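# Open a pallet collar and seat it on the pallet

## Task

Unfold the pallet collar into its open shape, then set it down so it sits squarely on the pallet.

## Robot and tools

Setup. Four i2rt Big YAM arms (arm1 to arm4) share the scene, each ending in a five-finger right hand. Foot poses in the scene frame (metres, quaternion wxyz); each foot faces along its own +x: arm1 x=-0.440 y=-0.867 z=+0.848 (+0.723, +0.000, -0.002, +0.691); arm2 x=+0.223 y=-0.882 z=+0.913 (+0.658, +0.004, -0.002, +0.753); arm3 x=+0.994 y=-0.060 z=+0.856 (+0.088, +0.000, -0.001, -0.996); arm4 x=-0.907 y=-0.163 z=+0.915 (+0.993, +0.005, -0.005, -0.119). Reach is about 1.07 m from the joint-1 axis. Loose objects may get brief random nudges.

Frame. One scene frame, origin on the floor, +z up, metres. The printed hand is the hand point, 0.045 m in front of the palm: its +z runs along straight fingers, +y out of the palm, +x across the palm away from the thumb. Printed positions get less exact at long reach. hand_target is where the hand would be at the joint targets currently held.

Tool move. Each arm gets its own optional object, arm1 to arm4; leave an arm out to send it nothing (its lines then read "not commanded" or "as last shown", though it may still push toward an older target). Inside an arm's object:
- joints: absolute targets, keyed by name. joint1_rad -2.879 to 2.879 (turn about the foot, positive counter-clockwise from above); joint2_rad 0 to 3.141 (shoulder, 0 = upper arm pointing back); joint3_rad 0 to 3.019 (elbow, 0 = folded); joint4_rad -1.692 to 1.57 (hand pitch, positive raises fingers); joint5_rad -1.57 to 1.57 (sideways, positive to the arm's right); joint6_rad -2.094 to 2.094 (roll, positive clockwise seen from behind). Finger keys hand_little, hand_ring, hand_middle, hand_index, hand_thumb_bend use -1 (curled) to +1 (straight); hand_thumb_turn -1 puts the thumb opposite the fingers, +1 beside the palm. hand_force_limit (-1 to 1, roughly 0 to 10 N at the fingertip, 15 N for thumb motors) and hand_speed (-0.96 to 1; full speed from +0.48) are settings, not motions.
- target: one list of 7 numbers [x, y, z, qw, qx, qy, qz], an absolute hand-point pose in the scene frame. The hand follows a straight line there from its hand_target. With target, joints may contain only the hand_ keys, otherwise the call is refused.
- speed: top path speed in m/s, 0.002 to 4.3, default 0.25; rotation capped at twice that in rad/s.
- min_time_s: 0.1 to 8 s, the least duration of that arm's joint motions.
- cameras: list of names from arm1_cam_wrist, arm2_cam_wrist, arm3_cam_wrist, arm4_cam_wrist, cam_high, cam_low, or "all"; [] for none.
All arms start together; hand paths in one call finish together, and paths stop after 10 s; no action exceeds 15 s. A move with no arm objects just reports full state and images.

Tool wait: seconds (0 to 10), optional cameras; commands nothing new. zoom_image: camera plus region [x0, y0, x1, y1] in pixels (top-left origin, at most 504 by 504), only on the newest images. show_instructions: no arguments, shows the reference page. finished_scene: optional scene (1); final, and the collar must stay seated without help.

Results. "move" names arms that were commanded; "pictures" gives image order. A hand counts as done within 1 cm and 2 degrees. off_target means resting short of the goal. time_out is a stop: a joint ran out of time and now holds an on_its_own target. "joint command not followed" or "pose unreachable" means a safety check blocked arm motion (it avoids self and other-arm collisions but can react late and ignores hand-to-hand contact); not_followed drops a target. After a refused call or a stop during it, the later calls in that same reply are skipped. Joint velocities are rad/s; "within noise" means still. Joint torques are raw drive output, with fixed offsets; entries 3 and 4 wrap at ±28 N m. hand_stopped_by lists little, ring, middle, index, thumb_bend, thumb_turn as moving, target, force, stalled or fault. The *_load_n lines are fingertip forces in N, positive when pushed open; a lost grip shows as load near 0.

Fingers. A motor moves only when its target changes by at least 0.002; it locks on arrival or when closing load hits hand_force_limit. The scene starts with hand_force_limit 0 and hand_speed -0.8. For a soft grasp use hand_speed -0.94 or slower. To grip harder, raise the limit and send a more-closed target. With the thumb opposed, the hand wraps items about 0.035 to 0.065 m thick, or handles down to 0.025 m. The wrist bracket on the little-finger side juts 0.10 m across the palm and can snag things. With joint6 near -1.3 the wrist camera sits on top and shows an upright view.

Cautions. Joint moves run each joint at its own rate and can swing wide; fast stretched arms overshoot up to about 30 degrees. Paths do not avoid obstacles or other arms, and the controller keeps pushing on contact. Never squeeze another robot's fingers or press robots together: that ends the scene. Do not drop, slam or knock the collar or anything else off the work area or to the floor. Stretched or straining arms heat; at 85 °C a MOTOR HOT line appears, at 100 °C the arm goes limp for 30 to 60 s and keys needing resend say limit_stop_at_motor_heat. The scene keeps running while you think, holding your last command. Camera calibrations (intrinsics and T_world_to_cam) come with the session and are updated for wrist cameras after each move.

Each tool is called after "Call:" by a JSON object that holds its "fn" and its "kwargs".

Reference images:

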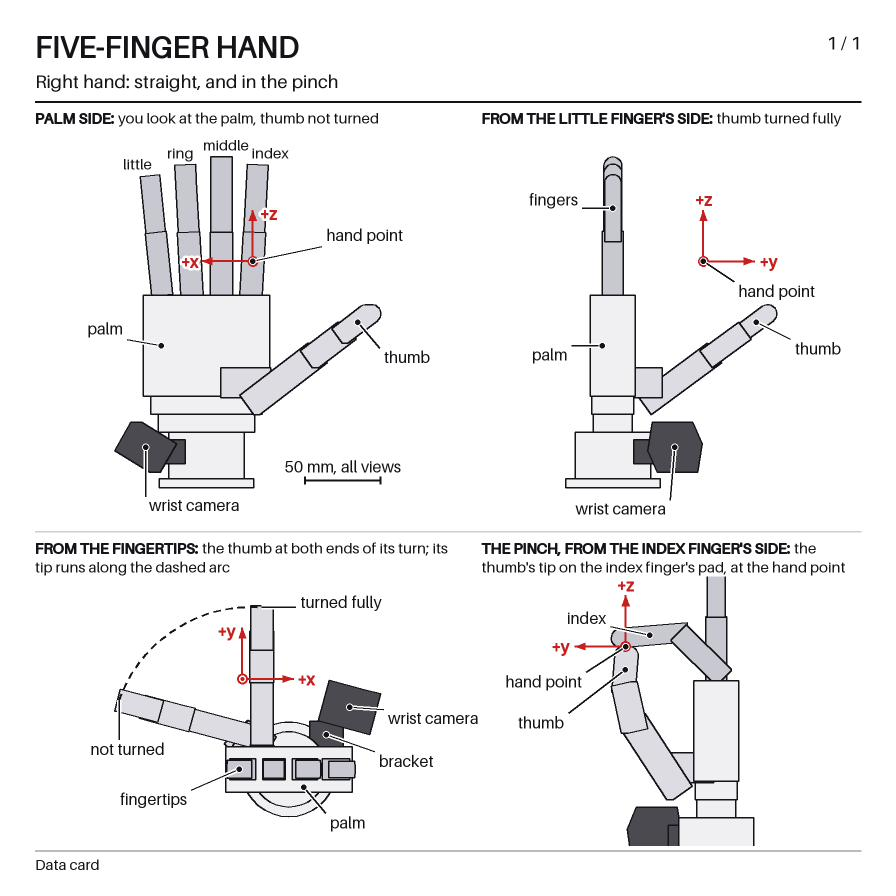

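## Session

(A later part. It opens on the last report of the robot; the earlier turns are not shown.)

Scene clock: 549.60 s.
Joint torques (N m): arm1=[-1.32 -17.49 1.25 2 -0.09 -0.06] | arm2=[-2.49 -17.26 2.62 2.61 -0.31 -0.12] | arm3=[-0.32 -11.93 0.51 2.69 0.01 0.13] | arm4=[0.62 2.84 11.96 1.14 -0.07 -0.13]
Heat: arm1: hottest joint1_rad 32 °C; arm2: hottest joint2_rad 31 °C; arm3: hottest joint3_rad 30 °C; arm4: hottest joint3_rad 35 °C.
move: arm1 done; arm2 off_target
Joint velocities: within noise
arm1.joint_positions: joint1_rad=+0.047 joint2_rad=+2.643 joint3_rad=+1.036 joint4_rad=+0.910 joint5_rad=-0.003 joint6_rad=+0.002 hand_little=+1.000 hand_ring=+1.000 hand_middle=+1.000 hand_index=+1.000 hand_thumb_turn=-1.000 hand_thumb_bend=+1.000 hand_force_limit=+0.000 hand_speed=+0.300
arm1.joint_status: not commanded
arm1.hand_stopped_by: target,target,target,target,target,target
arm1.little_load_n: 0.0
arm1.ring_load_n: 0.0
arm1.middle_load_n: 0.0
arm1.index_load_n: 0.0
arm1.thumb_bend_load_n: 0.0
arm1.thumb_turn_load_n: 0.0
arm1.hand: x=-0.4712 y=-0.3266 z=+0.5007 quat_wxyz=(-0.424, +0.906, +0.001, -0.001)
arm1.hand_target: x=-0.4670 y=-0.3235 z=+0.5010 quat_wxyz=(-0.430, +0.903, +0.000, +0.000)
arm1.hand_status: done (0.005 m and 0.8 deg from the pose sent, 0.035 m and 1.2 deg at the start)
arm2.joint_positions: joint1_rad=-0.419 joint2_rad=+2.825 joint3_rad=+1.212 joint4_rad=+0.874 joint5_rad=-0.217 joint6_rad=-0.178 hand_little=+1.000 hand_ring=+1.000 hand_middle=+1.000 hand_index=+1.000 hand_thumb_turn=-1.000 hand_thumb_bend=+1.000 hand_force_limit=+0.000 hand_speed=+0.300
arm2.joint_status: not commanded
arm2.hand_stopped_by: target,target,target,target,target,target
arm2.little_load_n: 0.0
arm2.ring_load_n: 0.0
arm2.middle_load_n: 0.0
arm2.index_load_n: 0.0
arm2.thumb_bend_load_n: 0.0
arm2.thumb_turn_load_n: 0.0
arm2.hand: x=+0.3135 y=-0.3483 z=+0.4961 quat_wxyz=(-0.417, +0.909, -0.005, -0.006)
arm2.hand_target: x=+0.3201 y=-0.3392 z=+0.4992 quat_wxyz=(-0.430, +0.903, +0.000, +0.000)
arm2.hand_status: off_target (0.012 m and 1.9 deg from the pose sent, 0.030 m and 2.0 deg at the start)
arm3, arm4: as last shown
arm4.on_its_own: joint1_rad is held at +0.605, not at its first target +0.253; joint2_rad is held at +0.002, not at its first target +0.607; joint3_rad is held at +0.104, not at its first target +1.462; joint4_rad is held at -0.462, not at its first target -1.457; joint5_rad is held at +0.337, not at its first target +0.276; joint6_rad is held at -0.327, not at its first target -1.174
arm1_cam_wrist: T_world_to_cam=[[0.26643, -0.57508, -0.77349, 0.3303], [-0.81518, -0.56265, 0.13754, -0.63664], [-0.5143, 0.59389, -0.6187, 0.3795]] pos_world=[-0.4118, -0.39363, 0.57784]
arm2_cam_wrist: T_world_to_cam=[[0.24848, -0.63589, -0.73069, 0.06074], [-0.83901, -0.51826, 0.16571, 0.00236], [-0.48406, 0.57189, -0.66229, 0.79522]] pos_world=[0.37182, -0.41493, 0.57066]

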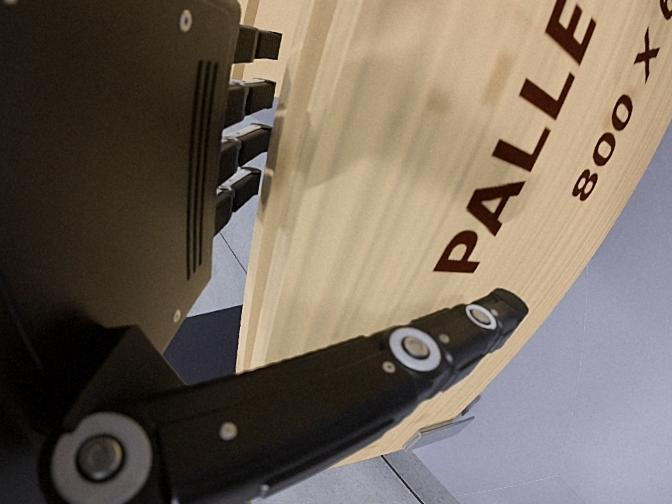

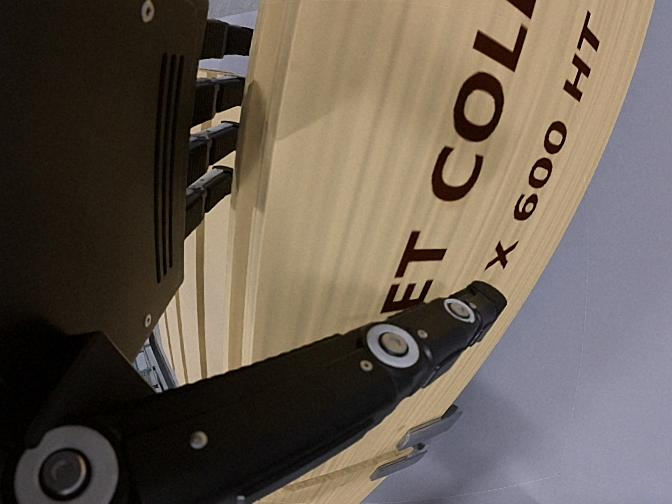

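Call:
{"fn": "move", "kwargs": {"arm2": {"target": [0.325, -0.331, 0.507, 0.4305, -0.9026, 0, 0], "speed": 0.06, "joints": {"hand_little": 0.55, "hand_ring": 0.55, "hand_middle": 0.55, "hand_index": 0.55, "hand_thumb_bend": 0.6, "hand_speed": -0.2}}, "arm1": {"joints": {"hand_little": 0.55, "hand_ring": 0.55, "hand_middle": 0.55, "hand_index": 0.55, "hand_thumb_bend": 0.6, "hand_speed": -0.2}}, "cameras": ["arm1_cam_wrist", "arm2_cam_wrist"]}}

Scene clock: 564.07 s.
Joint torques (N m): arm1=[-1.14 -17.55 1.43 2.02 -0.08 -0.05] | arm2=[-2.61 -19.31 2.39 1.47 -0.3 -0.11] | arm3=[0.03 -10.75 0.36 2.73 0.06 0.19] | arm4=[0.85 2.49 12.04 1.16 -0.05 -0.14]
Heat: arm1: hottest joint1_rad 32 °C; arm2: hottest joint2_rad 31 °C; arm3: hottest joint3_rad 30 °C; arm4: hottest joint3_rad 35 °C.
move: arm1 done; arm2 off_target
Joint velocities: within noise
arm1.joint_positions: joint1_rad=+0.047 joint2_rad=+2.643 joint3_rad=+1.036 joint4_rad=+0.910 joint5_rad=-0.003 joint6_rad=+0.002 hand_little=+0.550 hand_ring=+0.550 hand_middle=+0.550 hand_index=+0.550 hand_thumb_turn=-1.000 hand_thumb_bend=+0.600 hand_force_limit=+0.000 hand_speed=-0.200
arm1.joint_status: all done
arm1.hand_stopped_by: target,target,target,target,target,target
arm1.little_load_n: 0.0
arm1.ring_load_n: 0.0
arm1.middle_load_n: 0.0
arm1.index_load_n: 0.0
arm1.thumb_bend_load_n: 0.0
arm1.thumb_turn_load_n: 0.0
arm1.hand: x=-0.4712 y=-0.3265 z=+0.5008 quat_wxyz=(-0.424, +0.906, +0.001, -0.001)
arm1.hand_target: x=-0.4670 y=-0.3235 z=+0.5010 quat_wxyz=(-0.430, +0.903, +0.000, +0.000)
arm1.hand_status: not commanded
arm2.joint_positions: joint1_rad=-0.423 joint2_rad=+2.825 joint3_rad=+1.223 joint4_rad=+0.874 joint5_rad=-0.222 joint6_rad=-0.182 hand_little=+1.000 hand_ring=+0.550 hand_middle=+0.550 hand_index=+0.550 hand_thumb_turn=-1.000 hand_thumb_bend=+0.600 hand_force_limit=+0.000 hand_speed=-0.200
arm2.joint_status: hand_little off_target (ended at +1.000, target +0.550); the others done
arm2.hand_stopped_by: fault,target,target,target,target,target
arm2.little_load_n: 0.0
arm2.ring_load_n: 0.0
arm2.middle_load_n: 0.0
arm2.index_load_n: 0.0
arm2.thumb_bend_load_n: 0.0
arm2.thumb_turn_load_n: 0.0
arm2.hand: x=+0.3167 y=-0.3422 z=+0.4980 quat_wxyz=(-0.423, +0.906, -0.004, -0.005)
arm2.hand_target: x=+0.3251 y=-0.3311 z=+0.5070 quat_wxyz=(-0.431, +0.903, +0.000, +0.000)
arm2.hand_status: off_target (0.017 m and 1.2 deg from the pose sent, 0.023 m and 1.9 deg at the start)
arm3, arm4: as last shown
arm3.thumb_bend_load_n: 0.0
arm4.on_its_own: joint1_rad is held at +0.605, not at its first target +0.253; joint2_rad is held at +0.002, not at its first target +0.607; joint3_rad is held at +0.104, not at its first target +1.462; joint4_rad is held at -0.462, not at its first target -1.457; joint5_rad is held at +0.337, not at its first target +0.276; joint6_rad is held at -0.327, not at its first target -1.174
arm1_cam_wrist: T_world_to_cam=[[0.26643, -0.57476, -0.77374, 0.33063], [-0.81516, -0.56273, 0.13732, -0.63648], [-0.51433, 0.59413, -0.61845, 0.37937]] pos_world=[-0.4118, -0.39353, 0.57784]
arm2_cam_wrist: T_world_to_cam=[[0.25182, -0.62635, -0.73775, 0.071], [-0.83841, -0.52195, 0.15696, 0.01089], [-0.48338, 0.57901, -0.65657, 0.79393]] pos_world=[0.37502, -0.40954, 0.57194]

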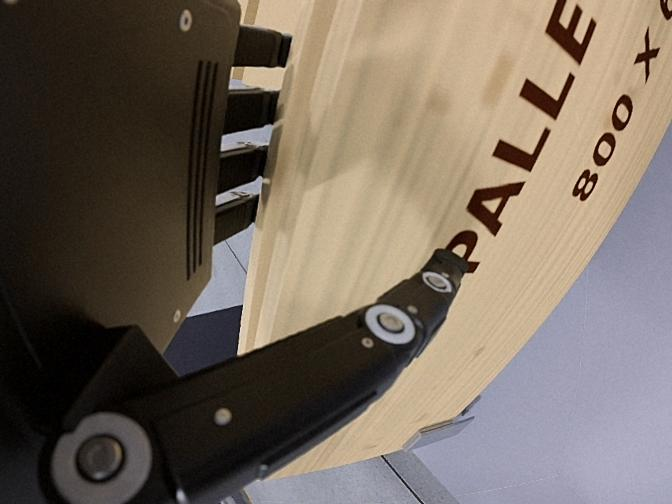

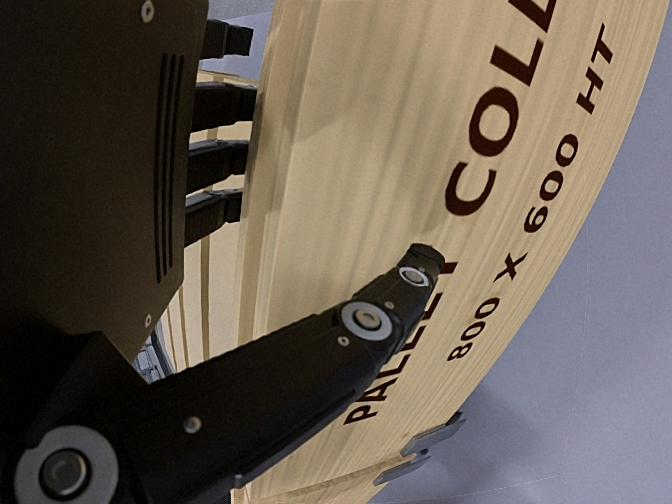

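Call:
{"fn": "move", "kwargs": {"arm2": {"target": [0.325, -0.330, 0.513, 0.4305, -0.9026, 0, 0], "speed": 0.06, "joints": {"hand_ring": -0.3, "hand_middle": -0.3, "hand_index": -0.3, "hand_speed": -0.92, "hand_force_limit": 0.0}}, "arm1": {"joints": {"hand_little": -0.3, "hand_ring": -0.3, "hand_middle": -0.3, "hand_index": -0.3, "hand_speed": -0.92, "hand_force_limit": 0.0}}, "cameras": ["arm1_cam_wrist", "arm2_cam_wrist"]}}

Scene clock: 576.33 s.
Joint torques (N m): arm1=[-0.79 -16.79 1.06 1.8 0.06 -0.09] | arm2=[-2.37 -19.08 1.77 1.54 -0.26 -0.09] | arm3=[0.38 -11.87 0.46 2.5 -0.01 0.12] | arm4=[0.85 2.67 12.01 1.18 -0.06 -0.12]
Heat: arm1: hottest joint1_rad 32 °C; arm2: hottest joint2_rad 31 °C; arm3: hottest joint3_rad 30 °C; arm4: hottest joint3_rad 35 °C.
move: arm1 off_target; arm2 off_target
Joint velocities: within noise
arm1.joint_positions: joint1_rad=+0.047 joint2_rad=+2.643 joint3_rad=+1.040 joint4_rad=+0.914 joint5_rad=-0.007 joint6_rad=+0.002 hand_little=+0.058 hand_ring=+0.073 hand_middle=+0.081 hand_index=+0.066 hand_thumb_turn=-1.000 hand_thumb_bend=+0.602 hand_force_limit=+0.000 hand_speed=-0.920
arm1.joint_status: hand_little off_target (ended at +0.058, target -0.300); hand_ring off_target (ended at +0.073, target -0.300); hand_middle off_target (ended at +0.081, target -0.300); hand_index off_target (ended at +0.066, target -0.300); the others done
arm1.hand_stopped_by: force,force,force,force,target,target
arm1.little_load_n: 4.5
arm1.ring_load_n: 4.5
arm1.middle_load_n: 3.0
arm1.index_load_n: 5.0
arm1.thumb_bend_load_n: 7.0
arm1.thumb_turn_load_n: 0.5
arm1.hand: x=-0.4718 y=-0.3232 z=+0.5022 quat_wxyz=(-0.428, +0.904, +0.002, -0.003)
arm1.hand_target: x=-0.4670 y=-0.3237 z=+0.5010 quat_wxyz=(-0.430, +0.903, +0.000, +0.000)
arm1.hand_status: not commanded
arm2.joint_positions: joint1_rad=-0.424 joint2_rad=+2.805 joint3_rad=+1.223 joint4_rad=+0.867 joint5_rad=-0.222 joint6_rad=-0.184 hand_little=+1.000 hand_ring=+0.118 hand_middle=+0.104 hand_index=+0.096 hand_thumb_turn=-1.000 hand_thumb_bend=+0.603 hand_force_limit=+0.000 hand_speed=-0.920
arm2.joint_status: hand_ring off_target (ended at +0.118, target -0.300); hand_middle off_target (ended at +0.104, target -0.300); hand_index off_target (ended at +0.096, target -0.300); the others done
arm2.hand_stopped_by: fault,force,force,force,target,target
arm2.little_load_n: 0.0
arm2.ring_load_n: 0.0
arm2.middle_load_n: 3.0
arm2.index_load_n: 3.5
arm2.thumb_bend_load_n: 8.0
arm2.thumb_turn_load_n: 0.5
arm2.hand: x=+0.3197 y=-0.3337 z=+0.5072 quat_wxyz=(-0.428, +0.904, -0.003, -0.004)
arm2.hand_target: x=+0.3249 y=-0.3300 z=+0.5129 quat_wxyz=(-0.431, +0.903, +0.000, +0.000)
arm2.hand_status: done (0.009 m and 0.6 deg from the pose sent, 0.021 m and 1.2 deg at the start)
arm3, arm4: as last shown
arm4.ring_load_n: -0.5
arm4.on_its_own: joint1_rad is held at +0.605, not at its first target +0.253; joint2_rad is held at +0.002, not at its first target +0.607; joint3_rad is held at +0.104, not at its first target +1.462; joint4_rad is held at -0.462, not at its first target -1.457; joint5_rad is held at +0.337, not at its first target +0.276; joint6_rad is held at -0.327, not at its first target -1.174
arm1_cam_wrist: T_world_to_cam=[[0.26602, -0.5676, -0.77914, 0.33857], [-0.81336, -0.56598, 0.13461, -0.63412], [-0.51738, 0.59792, -0.61222, 0.37466]] pos_world=[-0.41199, -0.39074, 0.57853]
arm2_cam_wrist: T_world_to_cam=[[0.25569, -0.61729, -0.74403, 0.08723], [-0.8386, -0.52454, 0.147, 0.02057], [-0.48101, 0.58635, -0.65178, 0.79575]] pos_world=[0.37772, -0.40195, 0.58052]

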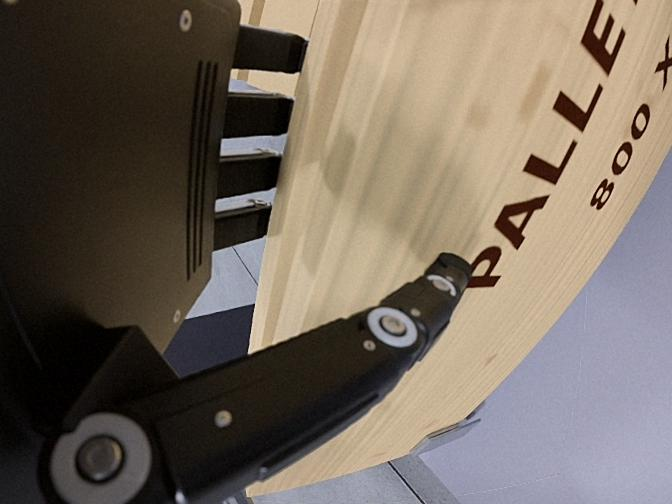

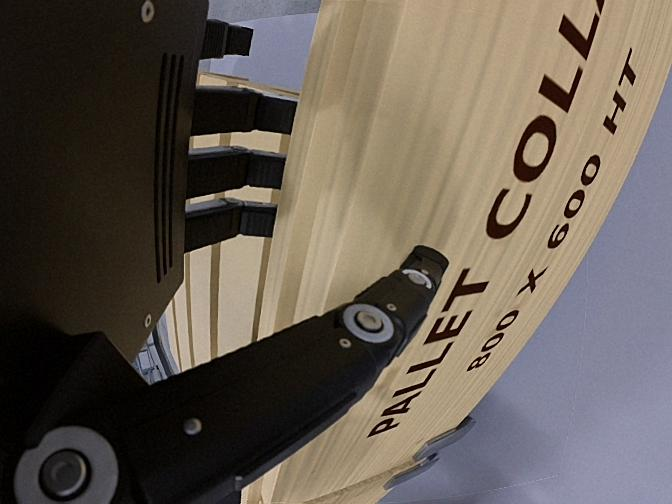

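Call:
{"fn": "move", "kwargs": {"arm2": {"joints": {"hand_thumb_bend": 0.0, "hand_speed": -0.92, "hand_force_limit": 0.6}}, "arm1": {"joints": {"hand_thumb_bend": 0.0, "hand_speed": -0.92, "hand_force_limit": 0.6}}}}

Call:
{"fn": "move", "kwargs": {"arm2": {"target": [0.325, -0.342, 0.533, 0.4305, -0.9026, 0, 0], "speed": 0.04}, "arm1": {"target": [-0.467, -0.3357, 0.521, 0.4305, -0.9026, 0, 0], "speed": 0.04}, "cameras": ["arm1_cam_wrist", "arm2_cam_wrist", "cam_low"]}}

Scene clock: 596.90 s.
Joint torques (N m): arm1=[-1.03 -16.97 1.01 1.78 0.07 -0.08] | arm2=[-2.37 -18.9 1.74 1.55 -0.26 -0.08] | arm3=[0.38 -11.99 0.42 2.56 0.04 0.13] | arm4=[1.03 2.78 12.01 1.16 -0.06 -0.13]
Heat: arm1: hottest joint1_rad 32 °C; arm2: hottest joint2_rad 31 °C; arm3: hottest joint3_rad 30 °C; arm4: hottest joint3_rad 35 °C.
move: arm1 off_target; arm2 off_target
Joint velocities: within noise
arm1.joint_positions: joint1_rad=+0.047 joint2_rad=+2.643 joint3_rad=+1.040 joint4_rad=+0.914 joint5_rad=-0.007 joint6_rad=+0.002 hand_little=+0.058 hand_ring=+0.073 hand_middle=+0.081 hand_index=+0.066 hand_thumb_turn=-1.000 hand_thumb_bend=+0.573 hand_force_limit=+0.600 hand_speed=-0.920
arm1.joint_status: hand_thumb_bend off_target (ended at +0.573, target +0.000); the others done
arm1.hand_stopped_by: force,force,force,force,force,target
arm1.little_load_n: 6.0
arm1.ring_load_n: 5.0
arm1.middle_load_n: 4.0
arm1.index_load_n: 6.0
arm1.thumb_bend_load_n: 12.0
arm1.thumb_turn_load_n: 0.5
arm1.hand: x=-0.4718 y=-0.3232 z=+0.5022 quat_wxyz=(-0.428, +0.904, +0.002, -0.003)
arm1.hand_target: x=-0.4670 y=-0.3237 z=+0.5010 quat_wxyz=(-0.430, +0.903, +0.000, +0.000)
arm1.hand_status: not commanded
arm2.joint_positions: joint1_rad=-0.424 joint2_rad=+2.805 joint3_rad=+1.223 joint4_rad=+0.867 joint5_rad=-0.222 joint6_rad=-0.184 hand_little=+1.000 hand_ring=+0.118 hand_middle=+0.104 hand_index=+0.096 hand_thumb_turn=-1.000 hand_thumb_bend=+0.589 hand_force_limit=+0.600 hand_speed=-0.920
arm2.joint_status: hand_thumb_bend off_target (ended at +0.589, target +0.000); the others done
arm2.hand_stopped_by: fault,force,force,force,force,target
arm2.little_load_n: 0.0
arm2.ring_load_n: 0.0
arm2.middle_load_n: 4.5
arm2.index_load_n: 5.0
arm2.thumb_bend_load_n: 11.5
arm2.thumb_turn_load_n: 1.0
arm2.hand: x=+0.3197 y=-0.3337 z=+0.5072 quat_wxyz=(-0.428, +0.904, -0.003, -0.004)
arm2.hand_target: x=+0.3249 y=-0.3300 z=+0.5129 quat_wxyz=(-0.431, +0.903, +0.000, +0.000)
arm2.hand_status: not commanded
arm3, arm4: as last shown
arm3.thumb_turn_load_n: -0.5
arm4.ring_load_n: 0.0
arm4.on_its_own: joint1_rad is held at +0.605, not at its first target +0.253; joint2_rad is held at +0.002, not at its first target +0.607; joint3_rad is held at +0.104, not at its first target +1.462; joint4_rad is held at -0.462, not at its first target -1.457; joint5_rad is held at +0.337, not at its first target +0.276; joint6_rad is held at -0.327, not at its first target -1.174
pictures: none

Scene clock: 598.10 s.
Joint torques (N m): arm1=[-0.97 -19.9 0.25 1.8 0.07 -0.05] | arm2=[-2.02 -20.25 1.48 2.33 -0.43 0.04] | arm3=[-0.38 -10.81 0.39 2.65 0.02 0.19] | arm4=[0.79 2.73 12.03 1.14 -0.05 -0.12]
Heat: arm1: hottest joint1_rad 32 °C; arm2: hottest joint2_rad 31 °C; arm3: hottest joint3_rad 30 °C; arm4: hottest joint3_rad 35 °C.
move: arm1 off_target; arm2 off_target
Joint velocities: within noise
arm1.joint_positions: joint1_rad=+0.046 joint2_rad=+2.626 joint3_rad=+0.978 joint4_rad=+0.930 joint5_rad=-0.007 joint6_rad=-0.001 hand_little=+0.058 hand_ring=+0.073 hand_middle=+0.081 hand_index=+0.066 hand_thumb_turn=-1.000 hand_thumb_bend=+0.574 hand_force_limit=+0.600 hand_speed=-0.920
arm1.joint_status: not commanded
arm1.hand_stopped_by: force,force,force,force,force,target
arm1.little_load_n: 0.0
arm1.ring_load_n: 1.5
arm1.middle_load_n: 4.5
arm1.index_load_n: 3.5
arm1.thumb_bend_load_n: 12.0
arm1.thumb_turn_load_n: 1.5
arm1.hand: x=-0.4714 y=-0.3492 z=+0.5044 quat_wxyz=(-0.415, +0.910, +0.003, -0.002)
arm1.hand_target: x=-0.4670 y=-0.3357 z=+0.5207 quat_wxyz=(-0.431, +0.903, +0.000, +0.000)
arm1.hand_status: off_target (0.022 m and 2.1 deg from the pose sent, 0.023 m and 0.5 deg at the start)
arm2.joint_positions: joint1_rad=-0.436 joint2_rad=+2.772 joint3_rad=+1.149 joint4_rad=+0.867 joint5_rad=-0.223 joint6_rad=-0.200 hand_little=+1.000 hand_ring=+0.118 hand_middle=+0.104 hand_index=+0.095 hand_thumb_turn=-1.000 hand_thumb_bend=+0.589 hand_force_limit=+0.600 hand_speed=-0.920
arm2.joint_status: not commanded
arm2.hand_stopped_by: fault,force,force,force,force,target
arm2.little_load_n: 0.0
arm2.ring_load_n: 0.0
arm2.middle_load_n: 5.5
arm2.index_load_n: 0.5
arm2.thumb_bend_load_n: 8.5
arm2.thumb_turn_load_n: 0.5
arm2.hand: x=+0.3194 y=-0.3612 z=+0.5134 quat_wxyz=(-0.411, +0.912, -0.003, -0.003)
arm2.hand_target: x=+0.3250 y=-0.3423 z=+0.5326 quat_wxyz=(-0.430, +0.903, +0.000, +0.000)
arm2.hand_status: off_target (0.028 m and 2.6 deg from the pose sent, 0.028 m and 0.6 deg at the start)
arm3.joint_positions: joint1_rad=-0.339 joint2_rad=+2.074 joint3_rad=+0.321 joint4_rad=+1.544 joint5_rad=-0.189 joint6_rad=-0.058 hand_little=+1.000 hand_ring=+1.000 hand_middle=+1.000 hand_index=+1.000 hand_thumb_turn=+1.000 hand_thumb_bend=+1.000 hand_force_limit=+0.000 hand_speed=-0.800
arm3.joint_status: not commanded
arm3.hand_stopped_by: target,target,target,target,target,target
arm3.little_load_n: 0.0
arm3.ring_load_n: 0.0
arm3.middle_load_n: 0.0
arm3.index_load_n: 0.0
arm3.thumb_bend_load_n: 0.0
arm3.thumb_turn_load_n: 0.0
arm3.hand: x=+0.5539 y=-0.0517 z=+0.7953 quat_wxyz=(+0.443, -0.535, -0.561, +0.450)
arm3.hand_target: x=+0.5496 y=-0.0499 z=+0.8006 quat_wxyz=(+0.448, -0.535, -0.552, +0.456)
arm3.hand_status: not commanded
arm4.joint_positions: joint1_rad=+0.615 joint2_rad=+0.002 joint3_rad=+0.072 joint4_rad=-0.446 joint5_rad=+0.340 joint6_rad=-0.320 hand_little=+1.000 hand_ring=+1.000 hand_middle=+1.000 hand_index=+1.000 hand_thumb_turn=+1.000 hand_thumb_bend=+1.000 hand_force_limit=+0.000 hand_speed=-0.800
arm4.joint_status: not commanded
arm4.hand_stopped_by: target,target,target,target,target,target
arm4.little_load_n: 0.0
arm4.ring_load_n: 0.0
arm4.middle_load_n: 0.0
arm4.index_load_n: 0.0
arm4.thumb_bend_load_n: 0.5
arm4.thumb_turn_load_n: 0.0
arm4.on_its_own: joint1_rad is held at +0.605, not at its first target +0.253; joint2_rad is held at +0.002, not at its first target +0.607; joint3_rad is held at +0.104, not at its first target +1.462; joint4_rad is held at -0.462, not at its first target -1.457; joint5_rad is held at +0.337, not at its first target +0.276; joint6_rad is held at -0.327, not at its first target -1.174
arm4.hand: x=-0.6625 y=-0.1265 z=+0.9856 quat_wxyz=(-0.312, +0.694, -0.432, +0.484)
arm4.hand_target: x=-0.6610 y=-0.1284 z=+1.0015 quat_wxyz=(-0.314, +0.689, -0.432, +0.490)
arm4.hand_status: not commanded
arm1_cam_wrist: T_world_to_cam=[[0.26833, -0.59009, -0.76144, 0.30977], [-0.81275, -0.563, 0.14989, -0.65527], [-0.51714, 0.57864, -0.63066, 0.39446]] pos_world=[-0.41169, -0.41438, 0.58286]
arm2_cam_wrist: T_world_to_cam=[[0.25529, -0.64622, -0.71918, 0.05186], [-0.83908, -0.51765, 0.16729, -0.00284], [-0.4804, 0.56074, -0.67438, 0.81795]] pos_world=[0.37732, -0.42661, 0.58938]

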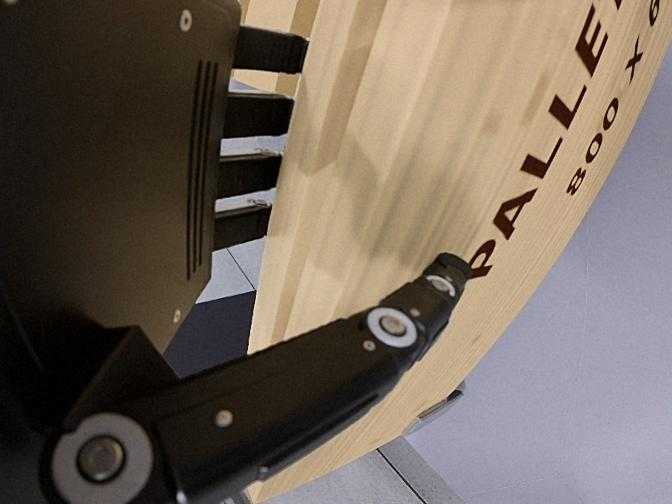

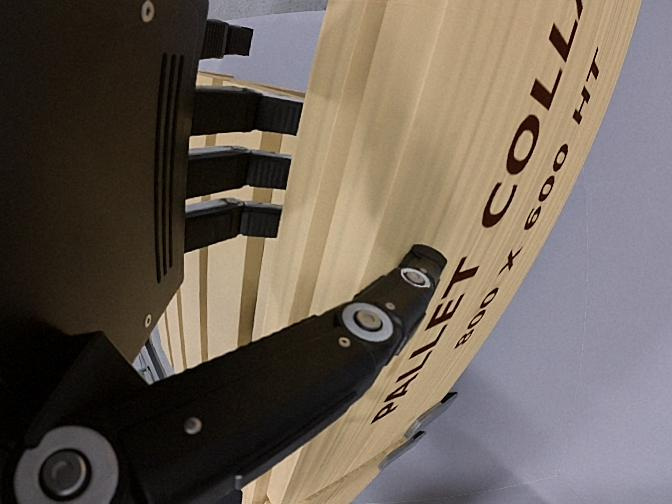

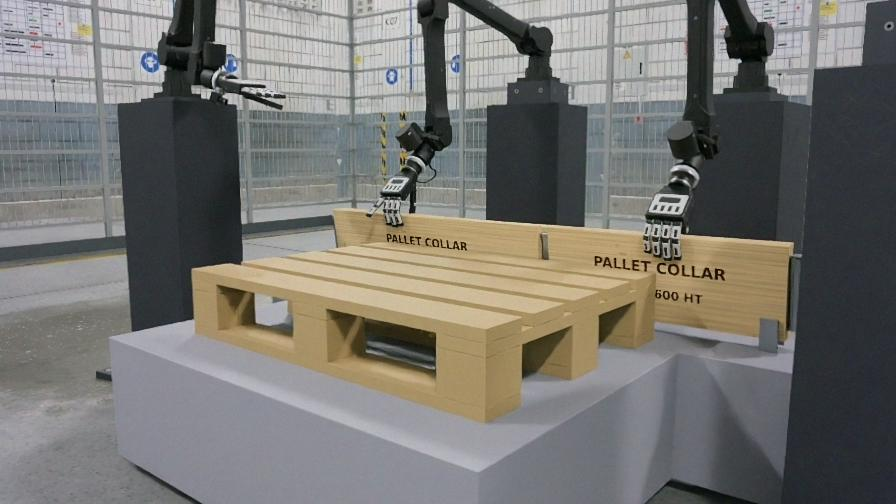

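Call:
{"fn": "move", "kwargs": {"arm2": {"target": [0.325, -0.402, 0.551, 0.5736, -0.8192, 0, 0], "speed": 0.06}, "arm1": {"target": [-0.467, -0.395, 0.539, 0.5736, -0.8192, 0, 0], "speed": 0.06}, "cameras": ["arm1_cam_wrist", "arm2_cam_wrist", "cam_low", "cam_high"]}}

Scene clock: 608.20 s.
Joint torques (N m): arm1=[-1.38 -17.55 -3.49 3.49 -0.09 -0.08] | arm2=[-2.55 -17.14 -1.5 4.53 -0.55 0.35] | arm3=[0.67 -11.4 0.51 2.71 -0.04 0.19] | arm4=[0.79 2.55 11.99 1.17 -0.07 -0.14]
Heat: arm1: hottest joint1_rad 32 °C; arm2: hottest joint2_rad 31 °C; arm3: hottest joint3_rad 30 °C; arm4: hottest joint3_rad 35 °C.
move: arm1 off_target; arm2 off_target
Joint velocities: within noise
arm1.joint_positions: joint1_rad=+0.046 joint2_rad=+2.810 joint3_rad=+0.828 joint4_rad=+1.525 joint5_rad=-0.008 joint6_rad=-0.001 hand_little=+0.058 hand_ring=+0.073 hand_middle=+0.081 hand_index=+0.066 hand_thumb_turn=-1.000 hand_thumb_bend=+0.574 hand_force_limit=+0.600 hand_speed=-0.920
arm1.joint_status: not commanded
arm1.hand_stopped_by: force,force,force,force,force,target
arm1.little_load_n: 0.0
arm1.ring_load_n: 2.5
arm1.middle_load_n: 5.0
arm1.index_load_n: 4.0
arm1.thumb_bend_load_n: 10.5
arm1.thumb_turn_load_n: 1.5
arm1.hand: x=-0.4716 y=-0.4035 z=+0.5158 quat_wxyz=(-0.530, +0.848, +0.004, -0.003)
arm1.hand_target: x=-0.4672 y=-0.3945 z=+0.5381 quat_wxyz=(-0.553, +0.833, +0.001, +0.000)
arm1.hand_status: off_target (0.025 m and 6.1 deg from the pose sent, 0.058 m and 21.0 deg at the start; a joint's target at an end of its range on 28 of 102 steps)
arm2.joint_positions: joint1_rad=-0.525 joint2_rad=+2.953 joint3_rad=+1.013 joint4_rad=+1.475 joint5_rad=-0.363 joint6_rad=-0.181 hand_little=+1.000 hand_ring=+0.118 hand_middle=+0.104 hand_index=+0.096 hand_thumb_turn=-1.000 hand_thumb_bend=+0.589 hand_force_limit=+0.600 hand_speed=-0.920
arm2.joint_status: not commanded
arm2.hand_stopped_by: fault,force,force,force,force,target
arm2.little_load_n: 0.0
arm2.ring_load_n: 0.0
arm2.middle_load_n: 4.5
arm2.index_load_n: 2.5
arm2.thumb_bend_load_n: 8.0
arm2.thumb_turn_load_n: 0.0
arm2.hand: x=+0.3173 y=-0.4188 z=+0.5250 quat_wxyz=(-0.542, +0.840, +0.005, -0.004)
arm2.hand_target: x=+0.3248 y=-0.4024 z=+0.5500 quat_wxyz=(-0.573, +0.820, +0.001, +0.000)
arm2.hand_status: off_target (0.032 m and 4.4 deg from the pose sent, 0.056 m and 21.5 deg at the start)
arm3, arm4: as last shown
arm4.thumb_bend_load_n: 0.0
arm4.on_its_own: joint1_rad is held at +0.605, not at its first target +0.253; joint2_rad is held at +0.002, not at its first target +0.607; joint3_rad is held at +0.104, not at its first target +1.462; joint4_rad is held at -0.462, not at its first target -1.457; joint5_rad is held at +0.337, not at its first target +0.276; joint6_rad is held at -0.327, not at its first target -1.174
pictures: arm1_cam_wrist, arm2_cam_wrist, cam_high, cam_low
arm1_cam_wrist: T_world_to_cam=[[0.2683, -0.37292, -0.88823, 0.43943], [-0.81174, -0.58402, 0.00001, -0.61834], [-0.51875, 0.72101, -0.4594, 0.40124]] pos_world=[-0.41169, -0.48655, 0.57464]
arm2_cam_wrist: T_world_to_cam=[[0.26797, -0.40101, -0.876, 0.20458], [-0.83192, -0.5549, -0.00047, 0.03388], [-0.48591, 0.72889, -0.48231, 0.82828]] pos_world=[0.37583, -0.50289, 0.57872]

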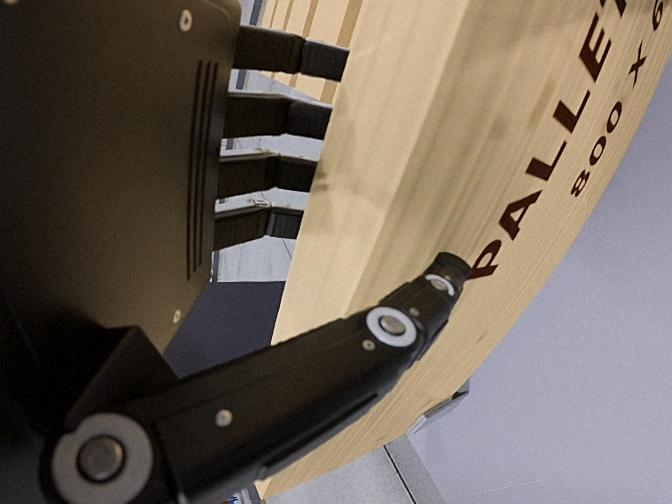

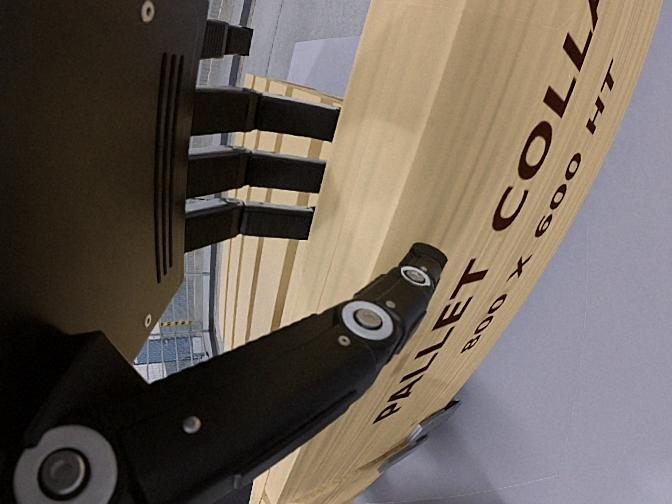

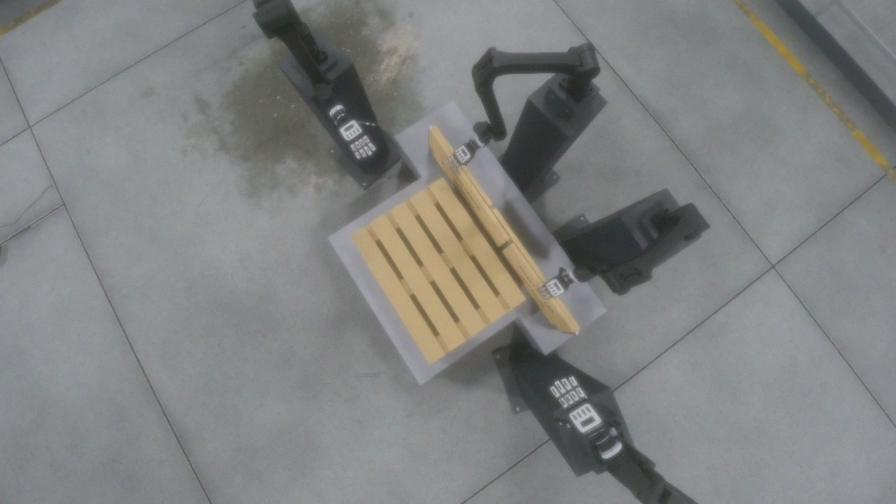

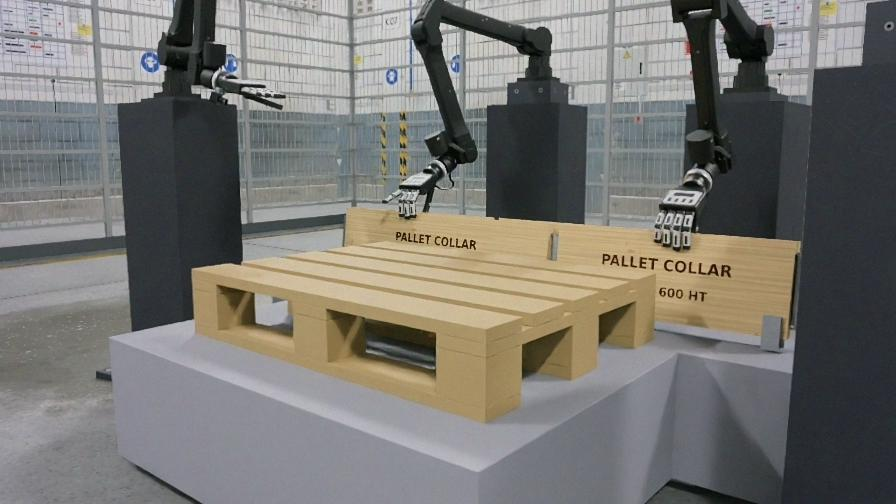

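Call:
{"fn": "zoom_image", "kwargs": {"camera": "cam_high", "region": [400, 110, 600, 350]}}

Call:
{"fn": "zoom_image", "kwargs": {"camera": "cam_low", "region": [620, 200, 820, 370]}}

Scaled by 2.100 from the camera's image (finer frame: 1280x720).

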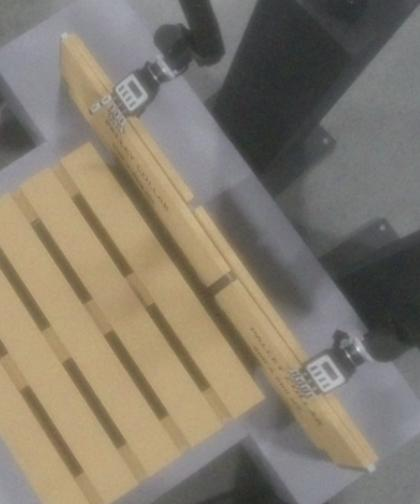

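Scaled by 2.520 from the camera's image (finer frame: 1280x720).

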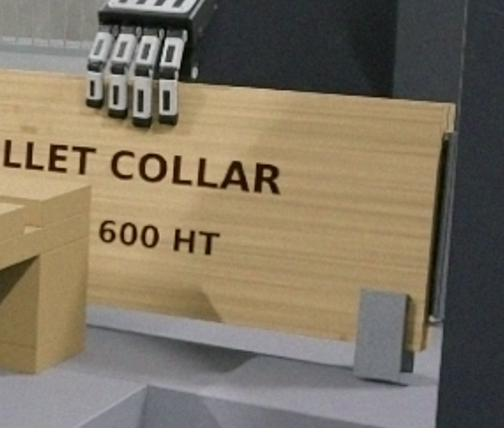

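Call:
{"fn": "move", "kwargs": {"arm2": {"target": [0.325, -0.405, 0.59, 0.5592, -0.829, 0, 0], "speed": 0.05}, "arm1": {"target": [-0.467, -0.400, 0.578, 0.5592, -0.829, 0, 0], "speed": 0.05}, "cameras": ["cam_low", "cam_high"]}}

Call:
{"fn": "zoom_image", "kwargs": {"camera": "cam_high", "region": [400, 110, 600, 350]}}

Call:
{"fn": "zoom_image", "kwargs": {"camera": "cam_low", "region": [620, 200, 820, 370]}}

Scene clock: 622.57 s.
Joint torques (N m): arm1=[-1.26 -17.2 -2.62 2.21 -0.03 -0.04] | arm2=[-1.85 -15.44 -1.09 2.28 -0.2 0.18] | arm3=[0.79 -12.04 0.32 2.84 0.02 0.14] | arm4=[0.79 2.67 12 1.2 -0.06 -0.14]
Heat: arm1: hottest joint2_rad 32 °C; arm2: hottest joint2_rad 32 °C; arm3: hottest joint3_rad 30 °C; arm4: hottest joint3_rad 36 °C.
move: arm1 off_target; arm2 done
Joint velocities: within noise
arm1.joint_positions: joint1_rad=+0.044 joint2_rad=+2.700 joint3_rad=+0.720 joint4_rad=+1.561 joint5_rad=-0.008 joint6_rad=-0.001 hand_little=+0.058 hand_ring=+0.073 hand_middle=+0.081 hand_index=+0.065 hand_thumb_turn=-1.000 hand_thumb_bend=+0.571 hand_force_limit=+0.600 hand_speed=-0.920
arm1.joint_status: not commanded
arm1.hand_stopped_by: force,force,force,force,force,target
arm1.little_load_n: 0.0
arm1.ring_load_n: 0.0
arm1.middle_load_n: 0.0
arm1.index_load_n: 0.0
arm1.thumb_bend_load_n: 0.0
arm1.thumb_turn_load_n: 0.0
arm1.hand: x=-0.4707 y=-0.4050 z=+0.5651 quat_wxyz=(-0.546, +0.838, +0.003, -0.002)
arm1.hand_target: x=-0.4670 y=-0.3996 z=+0.5778 quat_wxyz=(-0.556, +0.831, +0.000, +0.000)
arm1.hand_status: off_target (0.014 m and 1.9 deg from the pose sent, 0.063 m and 4.1 deg at the start; a joint's target at an end of its range on 47 of 47 steps)
arm2.joint_positions: joint1_rad=-0.530 joint2_rad=+2.799 joint3_rad=+0.903 joint4_rad=+1.475 joint5_rad=-0.362 joint6_rad=-0.175 hand_little=+1.000 hand_ring=+0.118 hand_middle=+0.103 hand_index=+0.095 hand_thumb_turn=-1.000 hand_thumb_bend=+0.585 hand_force_limit=+0.600 hand_speed=-0.920
arm2.joint_status: not commanded
arm2.hand_stopped_by: fault,force,force,force,force,target
arm2.little_load_n: 0.0
arm2.ring_load_n: 0.0
arm2.middle_load_n: 0.0
arm2.index_load_n: 0.0
arm2.thumb_bend_load_n: 0.0
arm2.thumb_turn_load_n: 0.0
arm2.hand: x=+0.3265 y=-0.4031 z=+0.5873 quat_wxyz=(-0.560, +0.829, +0.006, +0.004)
arm2.hand_target: x=+0.3250 y=-0.4050 z=+0.5899 quat_wxyz=(-0.559, +0.829, +0.000, +0.000)
arm2.hand_status: done (0.004 m and 0.8 deg from the pose sent, 0.067 m and 2.4 deg at the start)
arm3, arm4: as last shown
arm3.thumb_turn_load_n: -0.5
arm4.on_its_own: joint1_rad is held at +0.605, not at its first target +0.253; joint2_rad is held at +0.002, not at its first target +0.607; joint3_rad is held at +0.104, not at its first target +1.462; joint4_rad is held at -0.462, not at its first target -1.457; joint5_rad is held at +0.337, not at its first target +0.276; joint6_rad is held at -0.327, not at its first target -1.174
pictures: cam_high, cam_low

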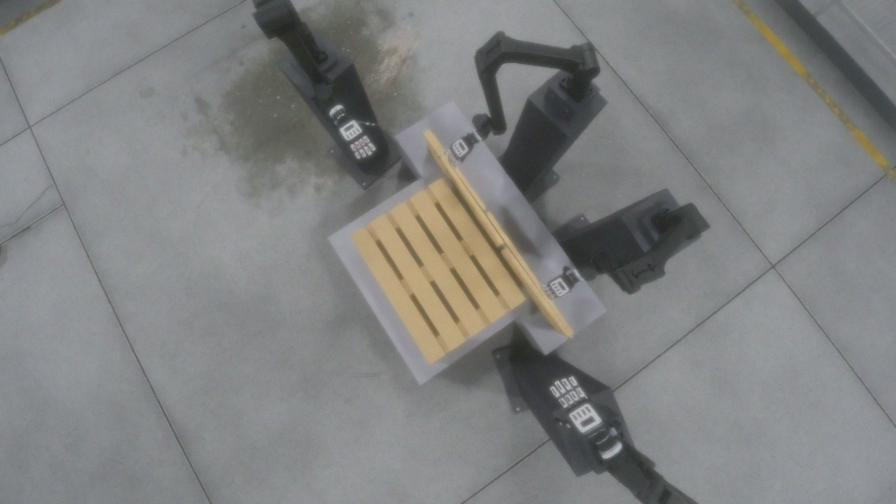

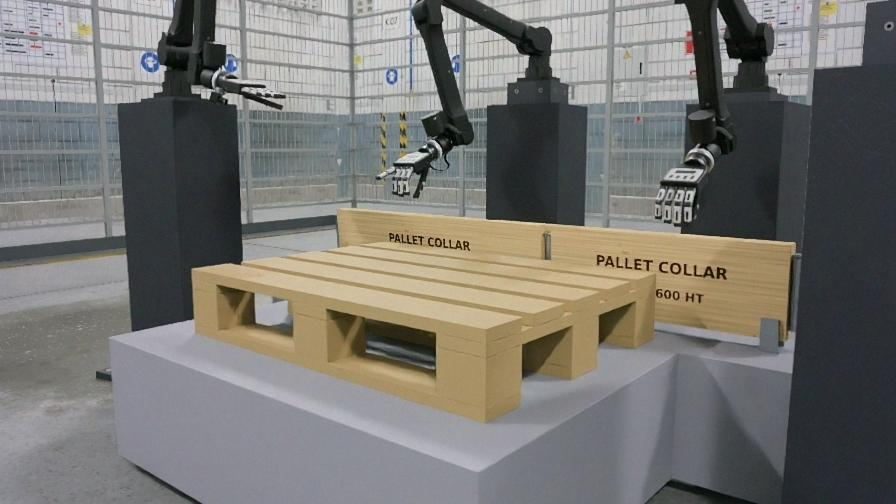

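Scaled by 2.100 from the camera's image (finer frame: 1280x720).

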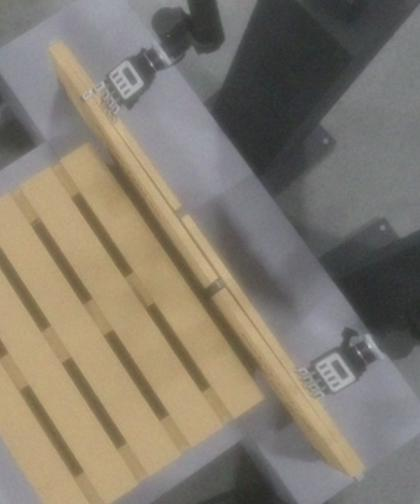

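Scaled by 2.520 from the camera's image (finer frame: 1280x720).

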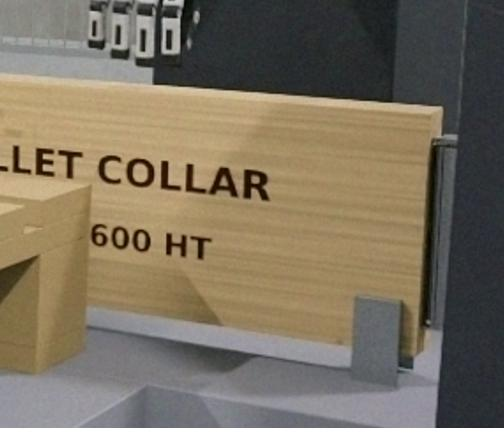

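Call:
{"fn": "move", "kwargs": {"arm2": {"target": [0.06, -0.42, 0.66, 0.5373, -0.8434, 0, 0], "speed": 0.2, "joints": {"hand_ring": 1, "hand_middle": 1, "hand_index": 1, "hand_thumb_bend": 1.0, "hand_speed": 0.3}}, "arm1": {"target": [-0.467, -0.42, 0.64, 0.5373, -0.8434, 0, 0], "speed": 0.2, "joints": {"hand_little": 1, "hand_ring": 1, "hand_middle": 1, "hand_index": 1, "hand_thumb_bend": 1.0, "hand_speed": 0.3}}, "cameras": ["arm1_cam_wrist", "arm2_cam_wrist"]}}

Call:
{"fn": "zoom_image", "kwargs": {"camera": "arm2_cam_wrist", "region": [330, 100, 672, 352]}}

Scene clock: 671.20 s.
Joint torques (N m): arm1=[-0.79 -15.5 -2.03 1.4 -0.04 -0.04] | arm2=[-1.96 -16.03 -0.62 1.76 0.17 0.17] | arm3=[-0.03 -11.46 0.53 2.71 0.01 0.15] | arm4=[0.91 2.61 12.03 1.18 -0.07 -0.12]
Heat: arm1: hottest joint1_rad 31 °C; arm2: hottest joint2_rad 32 °C; arm3: hottest joint3_rad 30 °C; arm4: hottest joint3_rad 36 °C.
move: arm1 done; arm2 done
Joint velocities: within noise
arm1.joint_positions: joint1_rad=+0.043 joint2_rad=+2.476 joint3_rad=+0.550 joint4_rad=+1.476 joint5_rad=-0.008 joint6_rad=-0.001 hand_little=+1.000 hand_ring=+1.000 hand_middle=+1.000 hand_index=+1.000 hand_thumb_turn=-1.000 hand_thumb_bend=+1.000 hand_force_limit=+0.600 hand_speed=+0.300
arm1.joint_status: all done
arm1.hand_stopped_by: target,target,target,target,target,target
arm1.little_load_n: 0.0
arm1.ring_load_n: 0.0
arm1.middle_load_n: 0.0
arm1.index_load_n: 0.0
arm1.thumb_bend_load_n: 0.0
arm1.thumb_turn_load_n: 0.0
arm1.hand: x=-0.4705 y=-0.4226 z=+0.6307 quat_wxyz=(-0.533, +0.846, +0.002, -0.002)
arm1.hand_target: x=-0.4670 y=-0.4199 z=+0.6399 quat_wxyz=(-0.538, +0.843, +0.000, +0.000)
arm1.hand_status: done (0.010 m and 0.7 deg from the pose sent, 0.077 m and 1.2 deg at the start)
arm2.joint_positions: joint1_rad=+0.270 joint2_rad=+2.571 joint3_rad=+0.721 joint4_rad=+1.375 joint5_rad=+0.361 joint6_rad=+0.164 hand_little=+1.000 hand_ring=+1.000 hand_middle=+1.000 hand_index=+1.000 hand_thumb_turn=-1.000 hand_thumb_bend=+1.000 hand_force_limit=+0.600 hand_speed=+0.300
arm2.joint_status: all done
arm2.hand_stopped_by: fault,target,target,target,target,target
arm2.little_load_n: 0.0
arm2.ring_load_n: 0.0
arm2.middle_load_n: 0.0
arm2.index_load_n: 0.0
arm2.thumb_bend_load_n: 0.0
arm2.thumb_turn_load_n: 0.0
arm2.hand: x=+0.0594 y=-0.4198 z=+0.6559 quat_wxyz=(-0.539, +0.843, +0.007, +0.002)
arm2.hand_target: x=+0.0600 y=-0.4200 z=+0.6600 quat_wxyz=(-0.537, +0.843, +0.000, +0.000)
arm2.hand_status: done (0.004 m and 0.8 deg from the pose sent, 0.277 m and 3.2 deg at the start)
arm3, arm4: as last shown
arm3.middle_load_n: -0.5
arm3.thumb_turn_load_n: 0.0
arm4.on_its_own: joint1_rad is held at +0.605, not at its first target +0.253; joint2_rad is held at +0.002, not at its first target +0.607; joint3_rad is held at +0.104, not at its first target +1.462; joint4_rad is held at -0.462, not at its first target -1.457; joint5_rad is held at +0.337, not at its first target +0.276; joint6_rad is held at -0.327, not at its first target -1.174
arm1_cam_wrist: T_world_to_cam=[[0.26712, -0.36688, -0.89109, 0.53792], [-0.81351, -0.58154, -0.00444, -0.62562], [-0.51658, 0.7261, -0.4538, 0.46798]] pos_world=[-0.41089, -0.50627, 0.68893]
arm2_cam_wrist: T_world_to_cam=[[0.27579, -0.40992, -0.86943, 0.37934], [-0.83378, -0.55208, -0.00419, -0.17745], [-0.47828, 0.72607, -0.49404, 0.77296]] pos_world=[0.11712, -0.50368, 0.71094]

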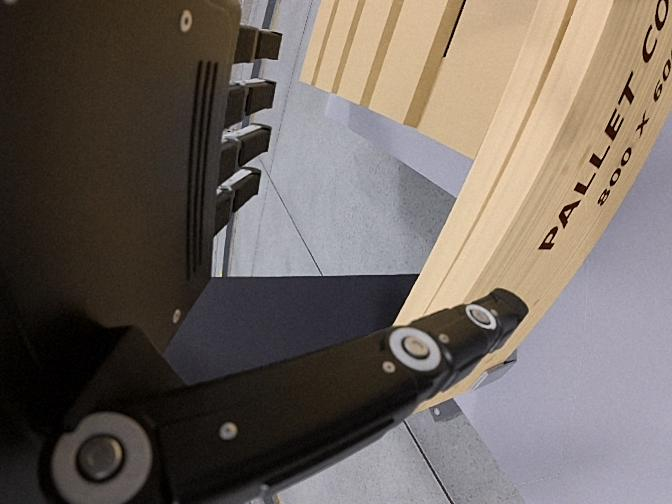

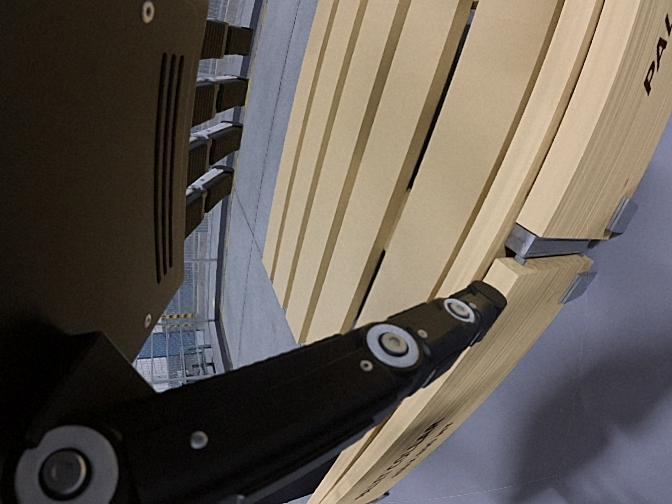

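Scaled by 1.474 from the camera's image (finer frame: 960x720).

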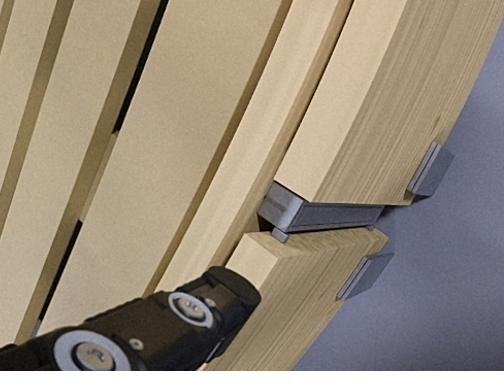

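Call:
{"fn": "zoom_image", "kwargs": {"camera": "arm2_cam_wrist", "region": [470, 150, 596, 276]}}

Scaled by 4.000 from the camera's image (finer frame: 960x720).

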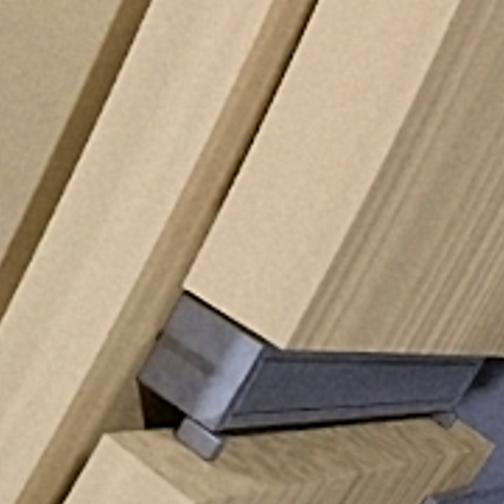

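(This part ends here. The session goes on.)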